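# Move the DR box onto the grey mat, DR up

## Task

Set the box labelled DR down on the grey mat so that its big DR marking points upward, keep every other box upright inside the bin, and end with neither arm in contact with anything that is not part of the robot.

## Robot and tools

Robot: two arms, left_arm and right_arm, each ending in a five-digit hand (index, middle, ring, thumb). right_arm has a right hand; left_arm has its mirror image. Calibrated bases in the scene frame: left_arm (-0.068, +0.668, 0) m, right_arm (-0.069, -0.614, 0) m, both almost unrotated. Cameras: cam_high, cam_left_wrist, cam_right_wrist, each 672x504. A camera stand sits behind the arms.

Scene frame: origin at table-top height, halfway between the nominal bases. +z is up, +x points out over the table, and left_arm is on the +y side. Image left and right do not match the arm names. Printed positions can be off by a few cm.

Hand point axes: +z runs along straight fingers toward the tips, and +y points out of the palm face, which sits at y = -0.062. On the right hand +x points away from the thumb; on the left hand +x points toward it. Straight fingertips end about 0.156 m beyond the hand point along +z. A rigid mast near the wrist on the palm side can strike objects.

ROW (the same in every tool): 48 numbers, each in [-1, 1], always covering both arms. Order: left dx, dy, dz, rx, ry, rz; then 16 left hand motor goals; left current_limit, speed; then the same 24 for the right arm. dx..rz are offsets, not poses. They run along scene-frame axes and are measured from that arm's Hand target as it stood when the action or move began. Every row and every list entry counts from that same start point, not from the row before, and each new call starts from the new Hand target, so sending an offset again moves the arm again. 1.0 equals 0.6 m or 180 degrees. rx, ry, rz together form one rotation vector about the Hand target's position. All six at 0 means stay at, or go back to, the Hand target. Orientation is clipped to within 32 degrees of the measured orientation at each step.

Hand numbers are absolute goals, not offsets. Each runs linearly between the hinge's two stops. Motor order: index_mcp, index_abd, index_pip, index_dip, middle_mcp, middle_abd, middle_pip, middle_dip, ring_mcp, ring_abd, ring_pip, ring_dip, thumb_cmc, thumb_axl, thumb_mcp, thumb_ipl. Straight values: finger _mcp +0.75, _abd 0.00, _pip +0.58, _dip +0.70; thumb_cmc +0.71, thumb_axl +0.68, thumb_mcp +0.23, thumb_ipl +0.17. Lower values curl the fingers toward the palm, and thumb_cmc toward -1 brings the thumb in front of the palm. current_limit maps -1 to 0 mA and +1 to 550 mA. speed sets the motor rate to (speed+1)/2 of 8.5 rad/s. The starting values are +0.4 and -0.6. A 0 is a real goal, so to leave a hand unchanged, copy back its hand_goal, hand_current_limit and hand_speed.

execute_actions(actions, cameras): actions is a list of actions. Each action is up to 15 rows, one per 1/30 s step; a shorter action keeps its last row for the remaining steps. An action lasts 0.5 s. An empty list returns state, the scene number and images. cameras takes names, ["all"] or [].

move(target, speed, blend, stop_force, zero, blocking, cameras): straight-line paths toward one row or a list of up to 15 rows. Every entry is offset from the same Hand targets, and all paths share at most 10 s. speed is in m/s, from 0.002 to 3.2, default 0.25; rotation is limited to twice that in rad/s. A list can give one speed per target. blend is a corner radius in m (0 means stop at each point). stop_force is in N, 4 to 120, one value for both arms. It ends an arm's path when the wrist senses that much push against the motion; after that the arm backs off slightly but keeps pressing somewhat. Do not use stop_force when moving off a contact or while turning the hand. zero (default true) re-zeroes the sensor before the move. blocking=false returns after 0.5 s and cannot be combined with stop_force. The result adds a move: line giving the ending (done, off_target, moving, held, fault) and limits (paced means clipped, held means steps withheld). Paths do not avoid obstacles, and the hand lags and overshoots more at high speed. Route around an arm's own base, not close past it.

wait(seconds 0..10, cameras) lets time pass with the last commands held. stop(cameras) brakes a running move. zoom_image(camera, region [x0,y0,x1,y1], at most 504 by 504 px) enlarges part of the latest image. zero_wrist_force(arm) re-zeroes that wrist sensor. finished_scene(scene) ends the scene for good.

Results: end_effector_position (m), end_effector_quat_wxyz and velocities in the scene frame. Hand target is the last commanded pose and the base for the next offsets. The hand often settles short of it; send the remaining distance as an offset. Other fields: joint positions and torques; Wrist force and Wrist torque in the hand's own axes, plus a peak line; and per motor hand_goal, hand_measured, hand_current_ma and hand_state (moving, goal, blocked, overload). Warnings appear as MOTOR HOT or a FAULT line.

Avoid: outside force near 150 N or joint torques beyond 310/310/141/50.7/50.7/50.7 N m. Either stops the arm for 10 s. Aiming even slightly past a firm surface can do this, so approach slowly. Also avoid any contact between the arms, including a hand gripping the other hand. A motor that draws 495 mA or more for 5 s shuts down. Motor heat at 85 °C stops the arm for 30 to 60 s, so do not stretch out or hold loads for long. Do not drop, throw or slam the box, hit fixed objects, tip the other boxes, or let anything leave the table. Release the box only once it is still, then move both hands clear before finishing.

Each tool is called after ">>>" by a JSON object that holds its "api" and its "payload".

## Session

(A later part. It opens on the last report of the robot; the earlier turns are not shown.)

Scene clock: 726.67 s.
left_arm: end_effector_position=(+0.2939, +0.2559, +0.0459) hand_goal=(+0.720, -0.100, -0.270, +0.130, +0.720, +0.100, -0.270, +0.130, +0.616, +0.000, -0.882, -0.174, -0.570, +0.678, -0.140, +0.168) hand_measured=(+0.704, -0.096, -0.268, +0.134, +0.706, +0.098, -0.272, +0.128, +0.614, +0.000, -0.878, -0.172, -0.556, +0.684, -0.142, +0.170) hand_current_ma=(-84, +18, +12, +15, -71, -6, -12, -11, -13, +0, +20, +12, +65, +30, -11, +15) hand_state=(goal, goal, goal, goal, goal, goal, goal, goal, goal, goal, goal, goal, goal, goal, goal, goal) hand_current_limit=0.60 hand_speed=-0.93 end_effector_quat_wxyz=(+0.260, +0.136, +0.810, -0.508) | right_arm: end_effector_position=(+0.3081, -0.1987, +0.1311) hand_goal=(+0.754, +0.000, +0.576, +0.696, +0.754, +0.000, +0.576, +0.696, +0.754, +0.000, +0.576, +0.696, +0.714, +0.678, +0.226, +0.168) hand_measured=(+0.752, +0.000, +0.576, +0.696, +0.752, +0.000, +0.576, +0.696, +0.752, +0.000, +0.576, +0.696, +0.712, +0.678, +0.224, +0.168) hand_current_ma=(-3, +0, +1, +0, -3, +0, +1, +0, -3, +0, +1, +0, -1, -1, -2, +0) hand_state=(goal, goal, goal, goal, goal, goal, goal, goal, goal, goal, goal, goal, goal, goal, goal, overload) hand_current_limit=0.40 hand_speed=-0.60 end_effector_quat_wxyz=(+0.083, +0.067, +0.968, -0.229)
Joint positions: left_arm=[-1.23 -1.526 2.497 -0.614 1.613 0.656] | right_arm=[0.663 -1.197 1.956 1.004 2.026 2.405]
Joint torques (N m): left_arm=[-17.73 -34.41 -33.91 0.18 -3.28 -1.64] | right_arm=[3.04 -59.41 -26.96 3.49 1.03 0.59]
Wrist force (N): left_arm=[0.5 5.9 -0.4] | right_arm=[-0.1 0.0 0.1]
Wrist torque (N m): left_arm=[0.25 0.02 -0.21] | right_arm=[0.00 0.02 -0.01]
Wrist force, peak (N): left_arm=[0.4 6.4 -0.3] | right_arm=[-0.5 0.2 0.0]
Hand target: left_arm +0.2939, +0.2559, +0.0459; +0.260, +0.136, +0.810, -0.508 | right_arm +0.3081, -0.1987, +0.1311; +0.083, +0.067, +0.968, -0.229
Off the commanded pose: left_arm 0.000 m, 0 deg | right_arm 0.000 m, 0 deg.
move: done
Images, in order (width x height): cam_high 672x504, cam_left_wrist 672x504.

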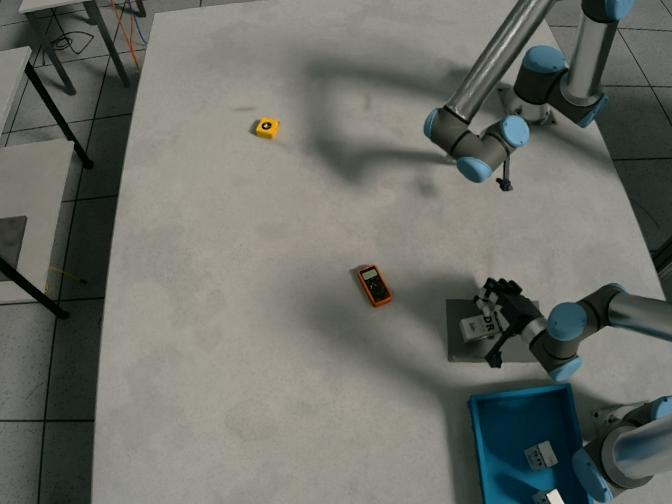

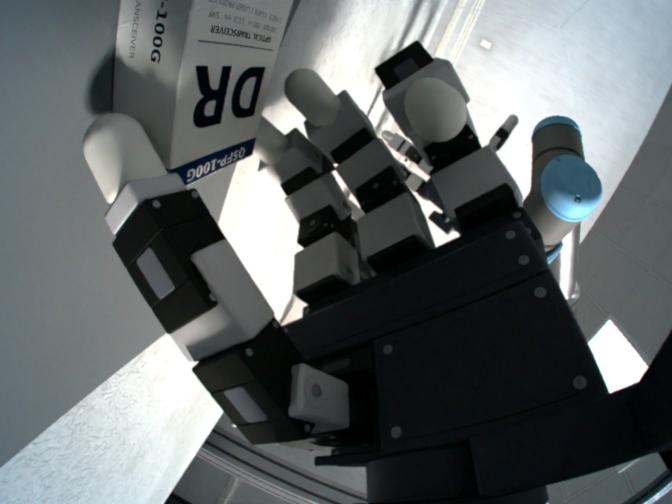

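>>> {"api": "move", "payload": {"target": [0,0,0,0,0,0,0.9,-0.1,-0.24,0.14,0.9,0.1,-0.24,0.14,0.616,0,-0.883,-0.174,-0.571,0.677,-0.02,0.168,0.6,-0.9,0,0,0,0,0,0,0.754,0,0.576,0.696,0.754,0,0.576,0.696,0.754,0,0.576,0.696,0.714,0.678,0.226,0.168,0.4,-0.6], "speed": 0.05, "cameras": ["cam_high","cam_left_wrist"]}}

>>> {"api": "zoom_image", "payload": {"camera": "cam_left_wrist", "region": [60, 0, 400, 255]}}

Scene clock: 732.90 s.
left_arm: end_effector_position=(+0.2939, +0.2559, +0.0459) hand_goal=(+0.900, -0.100, -0.240, +0.140, +0.900, +0.100, -0.240, +0.140, +0.616, +0.000, -0.882, -0.174, -0.570, +0.678, -0.020, +0.168) hand_measured=(+0.882, -0.096, -0.244, +0.138, +0.884, +0.098, -0.244, +0.138, +0.614, +0.000, -0.878, -0.172, -0.556, +0.682, -0.022, +0.170) hand_current_ma=(-94, +18, -18, -11, -80, -6, -14, -11, -13, +0, +20, +12, +65, +25, -16, +13) hand_state=(goal, goal, goal, goal, goal, goal, goal, goal, goal, goal, goal, goal, goal, goal, goal, goal) hand_current_limit=0.60 hand_speed=-0.90 end_effector_quat_wxyz=(+0.260, +0.136, +0.810, -0.508) | right_arm: end_effector_position=(+0.3081, -0.1987, +0.1311) hand_goal=(+0.754, +0.000, +0.576, +0.696, +0.754, +0.000, +0.576, +0.696, +0.754, +0.000, +0.576, +0.696, +0.714, +0.678, +0.226, +0.168) hand_measured=(+0.752, +0.000, +0.576, +0.696, +0.752, +0.000, +0.576, +0.696, +0.752, +0.000, +0.576, +0.696, +0.712, +0.678, +0.224, +0.168) hand_current_ma=(-3, +0, +1, +0, -3, +0, +1, +0, -3, +0, +1, +0, -1, -1, -2, +0) hand_state=(goal, goal, goal, goal, goal, goal, goal, goal, goal, goal, goal, goal, goal, goal, goal, overload) hand_current_limit=0.40 hand_speed=-0.60 end_effector_quat_wxyz=(+0.083, +0.067, +0.968, -0.229)
Joint positions: left_arm=[-1.23 -1.526 2.497 -0.614 1.613 0.656] | right_arm=[0.663 -1.197 1.956 1.004 2.026 2.405]
Joint torques (N m): left_arm=[-14.27 -31.29 -32.89 -1.93 -2.06 -0.35] | right_arm=[4.03 -61.37 -26.96 3.22 1.12 0.76]
Wrist force (N): left_arm=[0.1 6.1 -0.3] | right_arm=[0.0 0.0 0.1]
Wrist torque (N m): left_arm=[0.26 0.07 -0.24] | right_arm=[0.00 -0.01 0.01]
Wrist force, peak (N): left_arm=[0.6 6.5 0.2] | right_arm=[-0.5 0.3 0.0]
Hand target: left_arm +0.2939, +0.2559, +0.0459; +0.260, +0.136, +0.810, -0.508 | right_arm +0.3081, -0.1987, +0.1311; +0.083, +0.067, +0.968, -0.229
Off the commanded pose: left_arm 0.000 m, 0 deg | right_arm 0.000 m, 0 deg.
move: done
Images, in order (width x height): cam_high 672x504, cam_left_wrist 672x504.

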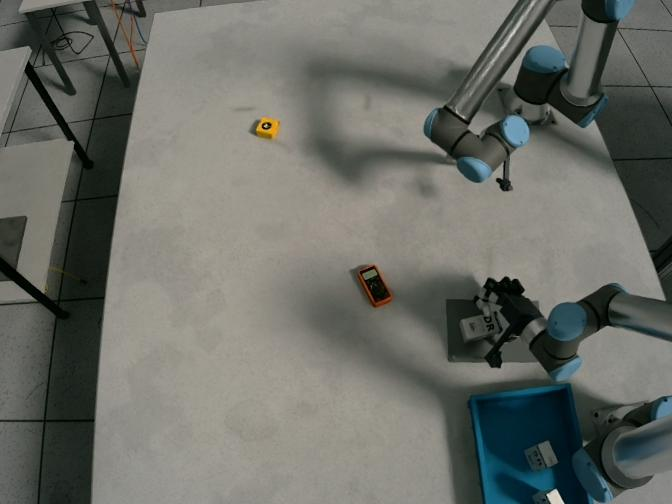

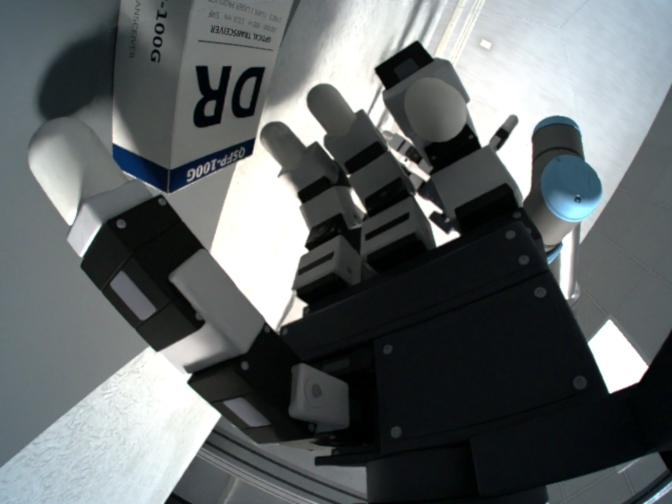

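Scaled by 1.482 from the camera's 672x504 image, which has a finer 960x720 frame.

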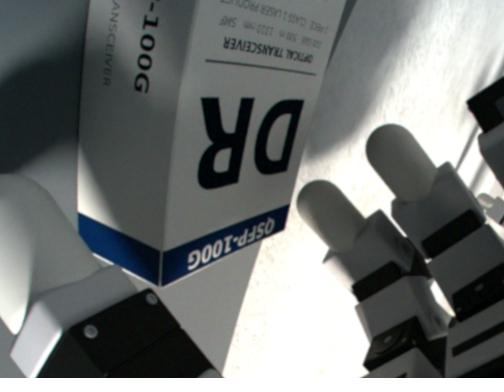

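>>> {"api": "move", "payload": {"target": [[-0.05,0,0.06,0,0,0,0.9,-0.1,-0.24,0.14,0.9,0.1,-0.24,0.14,0.616,0,-0.883,-0.174,-0.571,0.677,-0.02,0.168,0.6,-0.9,0,0,0,0,0,0,0.754,0,0.576,0.696,0.754,0,0.576,0.696,0.754,0,0.576,0.696,0.714,0.678,0.226,0.168,0.4,-0.6],[-0.08,0,0.22,0,0,0,0.9,-0.1,-0.24,0.14,0.9,0.1,-0.24,0.14,0.616,0,-0.883,-0.174,-0.571,0.677,-0.02,0.168,0.6,-0.9,0,0,0,0,0,0,0.754,0,0.576,0.696,0.754,0,0.576,0.696,0.754,0,0.576,0.696,0.714,0.678,0.226,0.168,0.4,-0.6]], "blend": 0.02, "speed": 0.15, "cameras": ["cam_high","cam_left_wrist"]}}

>>> {"api": "zoom_image", "payload": {"camera": "cam_high", "region": [430, 260, 570, 365]}}

>>> {"api": "zoom_image", "payload": {"camera": "cam_high", "region": [460, 370, 640, 504]}}

Scene clock: 741.93 s.
left_arm: end_effector_position=(+0.2460, +0.2560, +0.1779) hand_goal=(+0.900, -0.100, -0.240, +0.140, +0.900, +0.100, -0.240, +0.140, +0.616, +0.000, -0.882, -0.174, -0.570, +0.678, -0.020, +0.168) hand_measured=(+0.882, -0.096, -0.244, +0.138, +0.886, +0.098, -0.244, +0.138, +0.614, +0.000, -0.878, -0.172, -0.556, +0.682, -0.022, +0.170) hand_current_ma=(-87, +18, -18, -11, -74, -5, -14, -11, -13, +0, +20, +12, +63, +24, -15, +13) hand_state=(goal, goal, goal, goal, goal, goal, goal, goal, goal, goal, goal, goal, goal, goal, goal, goal) hand_current_limit=0.60 hand_speed=-0.90 end_effector_quat_wxyz=(+0.260, +0.136, +0.810, -0.508) | right_arm: end_effector_position=(+0.3081, -0.1987, +0.1311) hand_goal=(+0.754, +0.000, +0.576, +0.696, +0.754, +0.000, +0.576, +0.696, +0.754, +0.000, +0.576, +0.696, +0.714, +0.678, +0.226, +0.168) hand_measured=(+0.752, +0.000, +0.576, +0.696, +0.752, +0.000, +0.576, +0.696, +0.752, +0.000, +0.576, +0.696, +0.712, +0.678, +0.224, +0.168) hand_current_ma=(-3, +0, +1, +0, -3, +0, +1, +0, -3, +0, +1, +0, -1, -1, -2, +0) hand_state=(goal, goal, goal, goal, goal, goal, goal, goal, goal, goal, goal, goal, goal, goal, goal, overload) hand_current_limit=0.40 hand_speed=-0.60 end_effector_quat_wxyz=(+0.083, +0.067, +0.968, -0.229)
Joint positions: left_arm=[-1.391 -1.845 2.434 -0.231 1.462 0.6] | right_arm=[0.663 -1.197 1.956 1.004 2.026 2.405]
Joint torques (N m): left_arm=[-19.73 -27.5 -47.67 -0.18 -3.76 -1.96] | right_arm=[1.85 -59.96 -27.16 3.43 0.64 0.84]
Wrist force (N): left_arm=[0.2 6.3 -0.5] | right_arm=[0.1 0.0 0.0]
Wrist torque (N m): left_arm=[0.31 0.08 -0.03] | right_arm=[-0.01 -0.01 0.00]
Wrist force, peak (N): left_arm=[0.5 7.0 0.1] | right_arm=[-0.4 0.3 0.1]
Hand target: left_arm +0.2459, +0.2559, +0.1779; +0.260, +0.136, +0.810, -0.508 | right_arm +0.3081, -0.1987, +0.1311; +0.083, +0.067, +0.968, -0.229
Off the commanded pose: left_arm 0.000 m, 0 deg | right_arm 0.000 m, 0 deg.
move: done
Images, in order (width x height): cam_high 672x504, cam_left_wrist 672x504.

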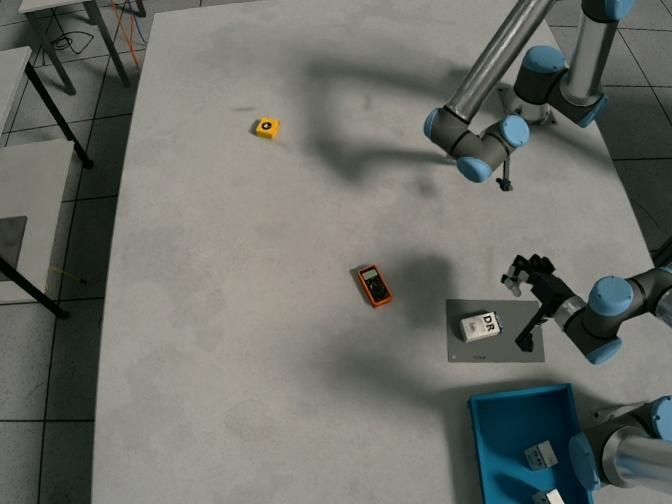

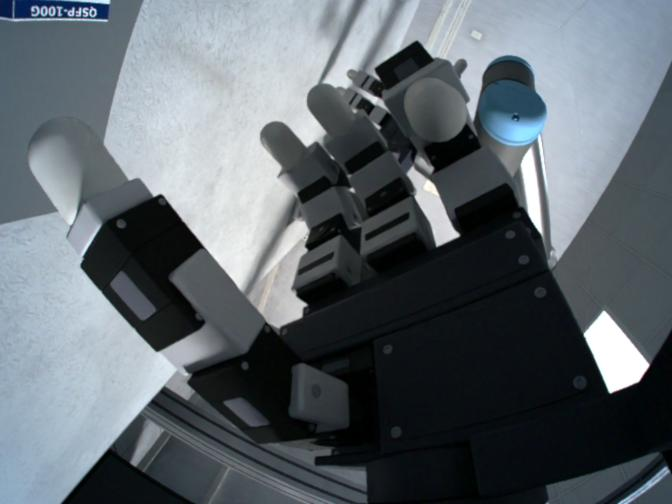

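Scaled by 3.600 from the camera's 672x504 image, which has a finer 960x720 frame.

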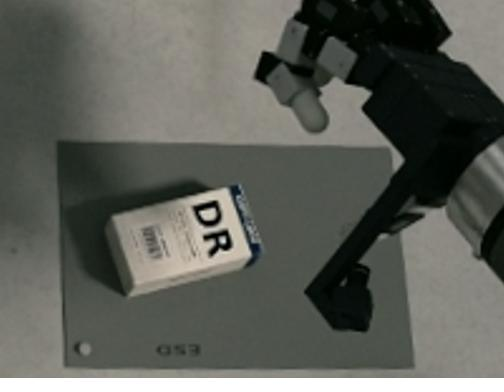

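Scaled by 2.800 from the camera's 672x504 image, which has a finer 960x720 frame.

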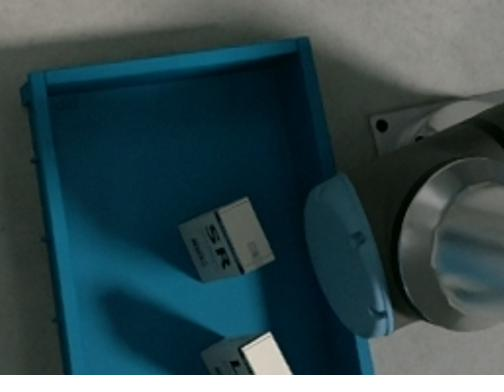

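>>> {"api": "finished_scene", "payload": {"scene": 1}}

The scene is finished: the task was done.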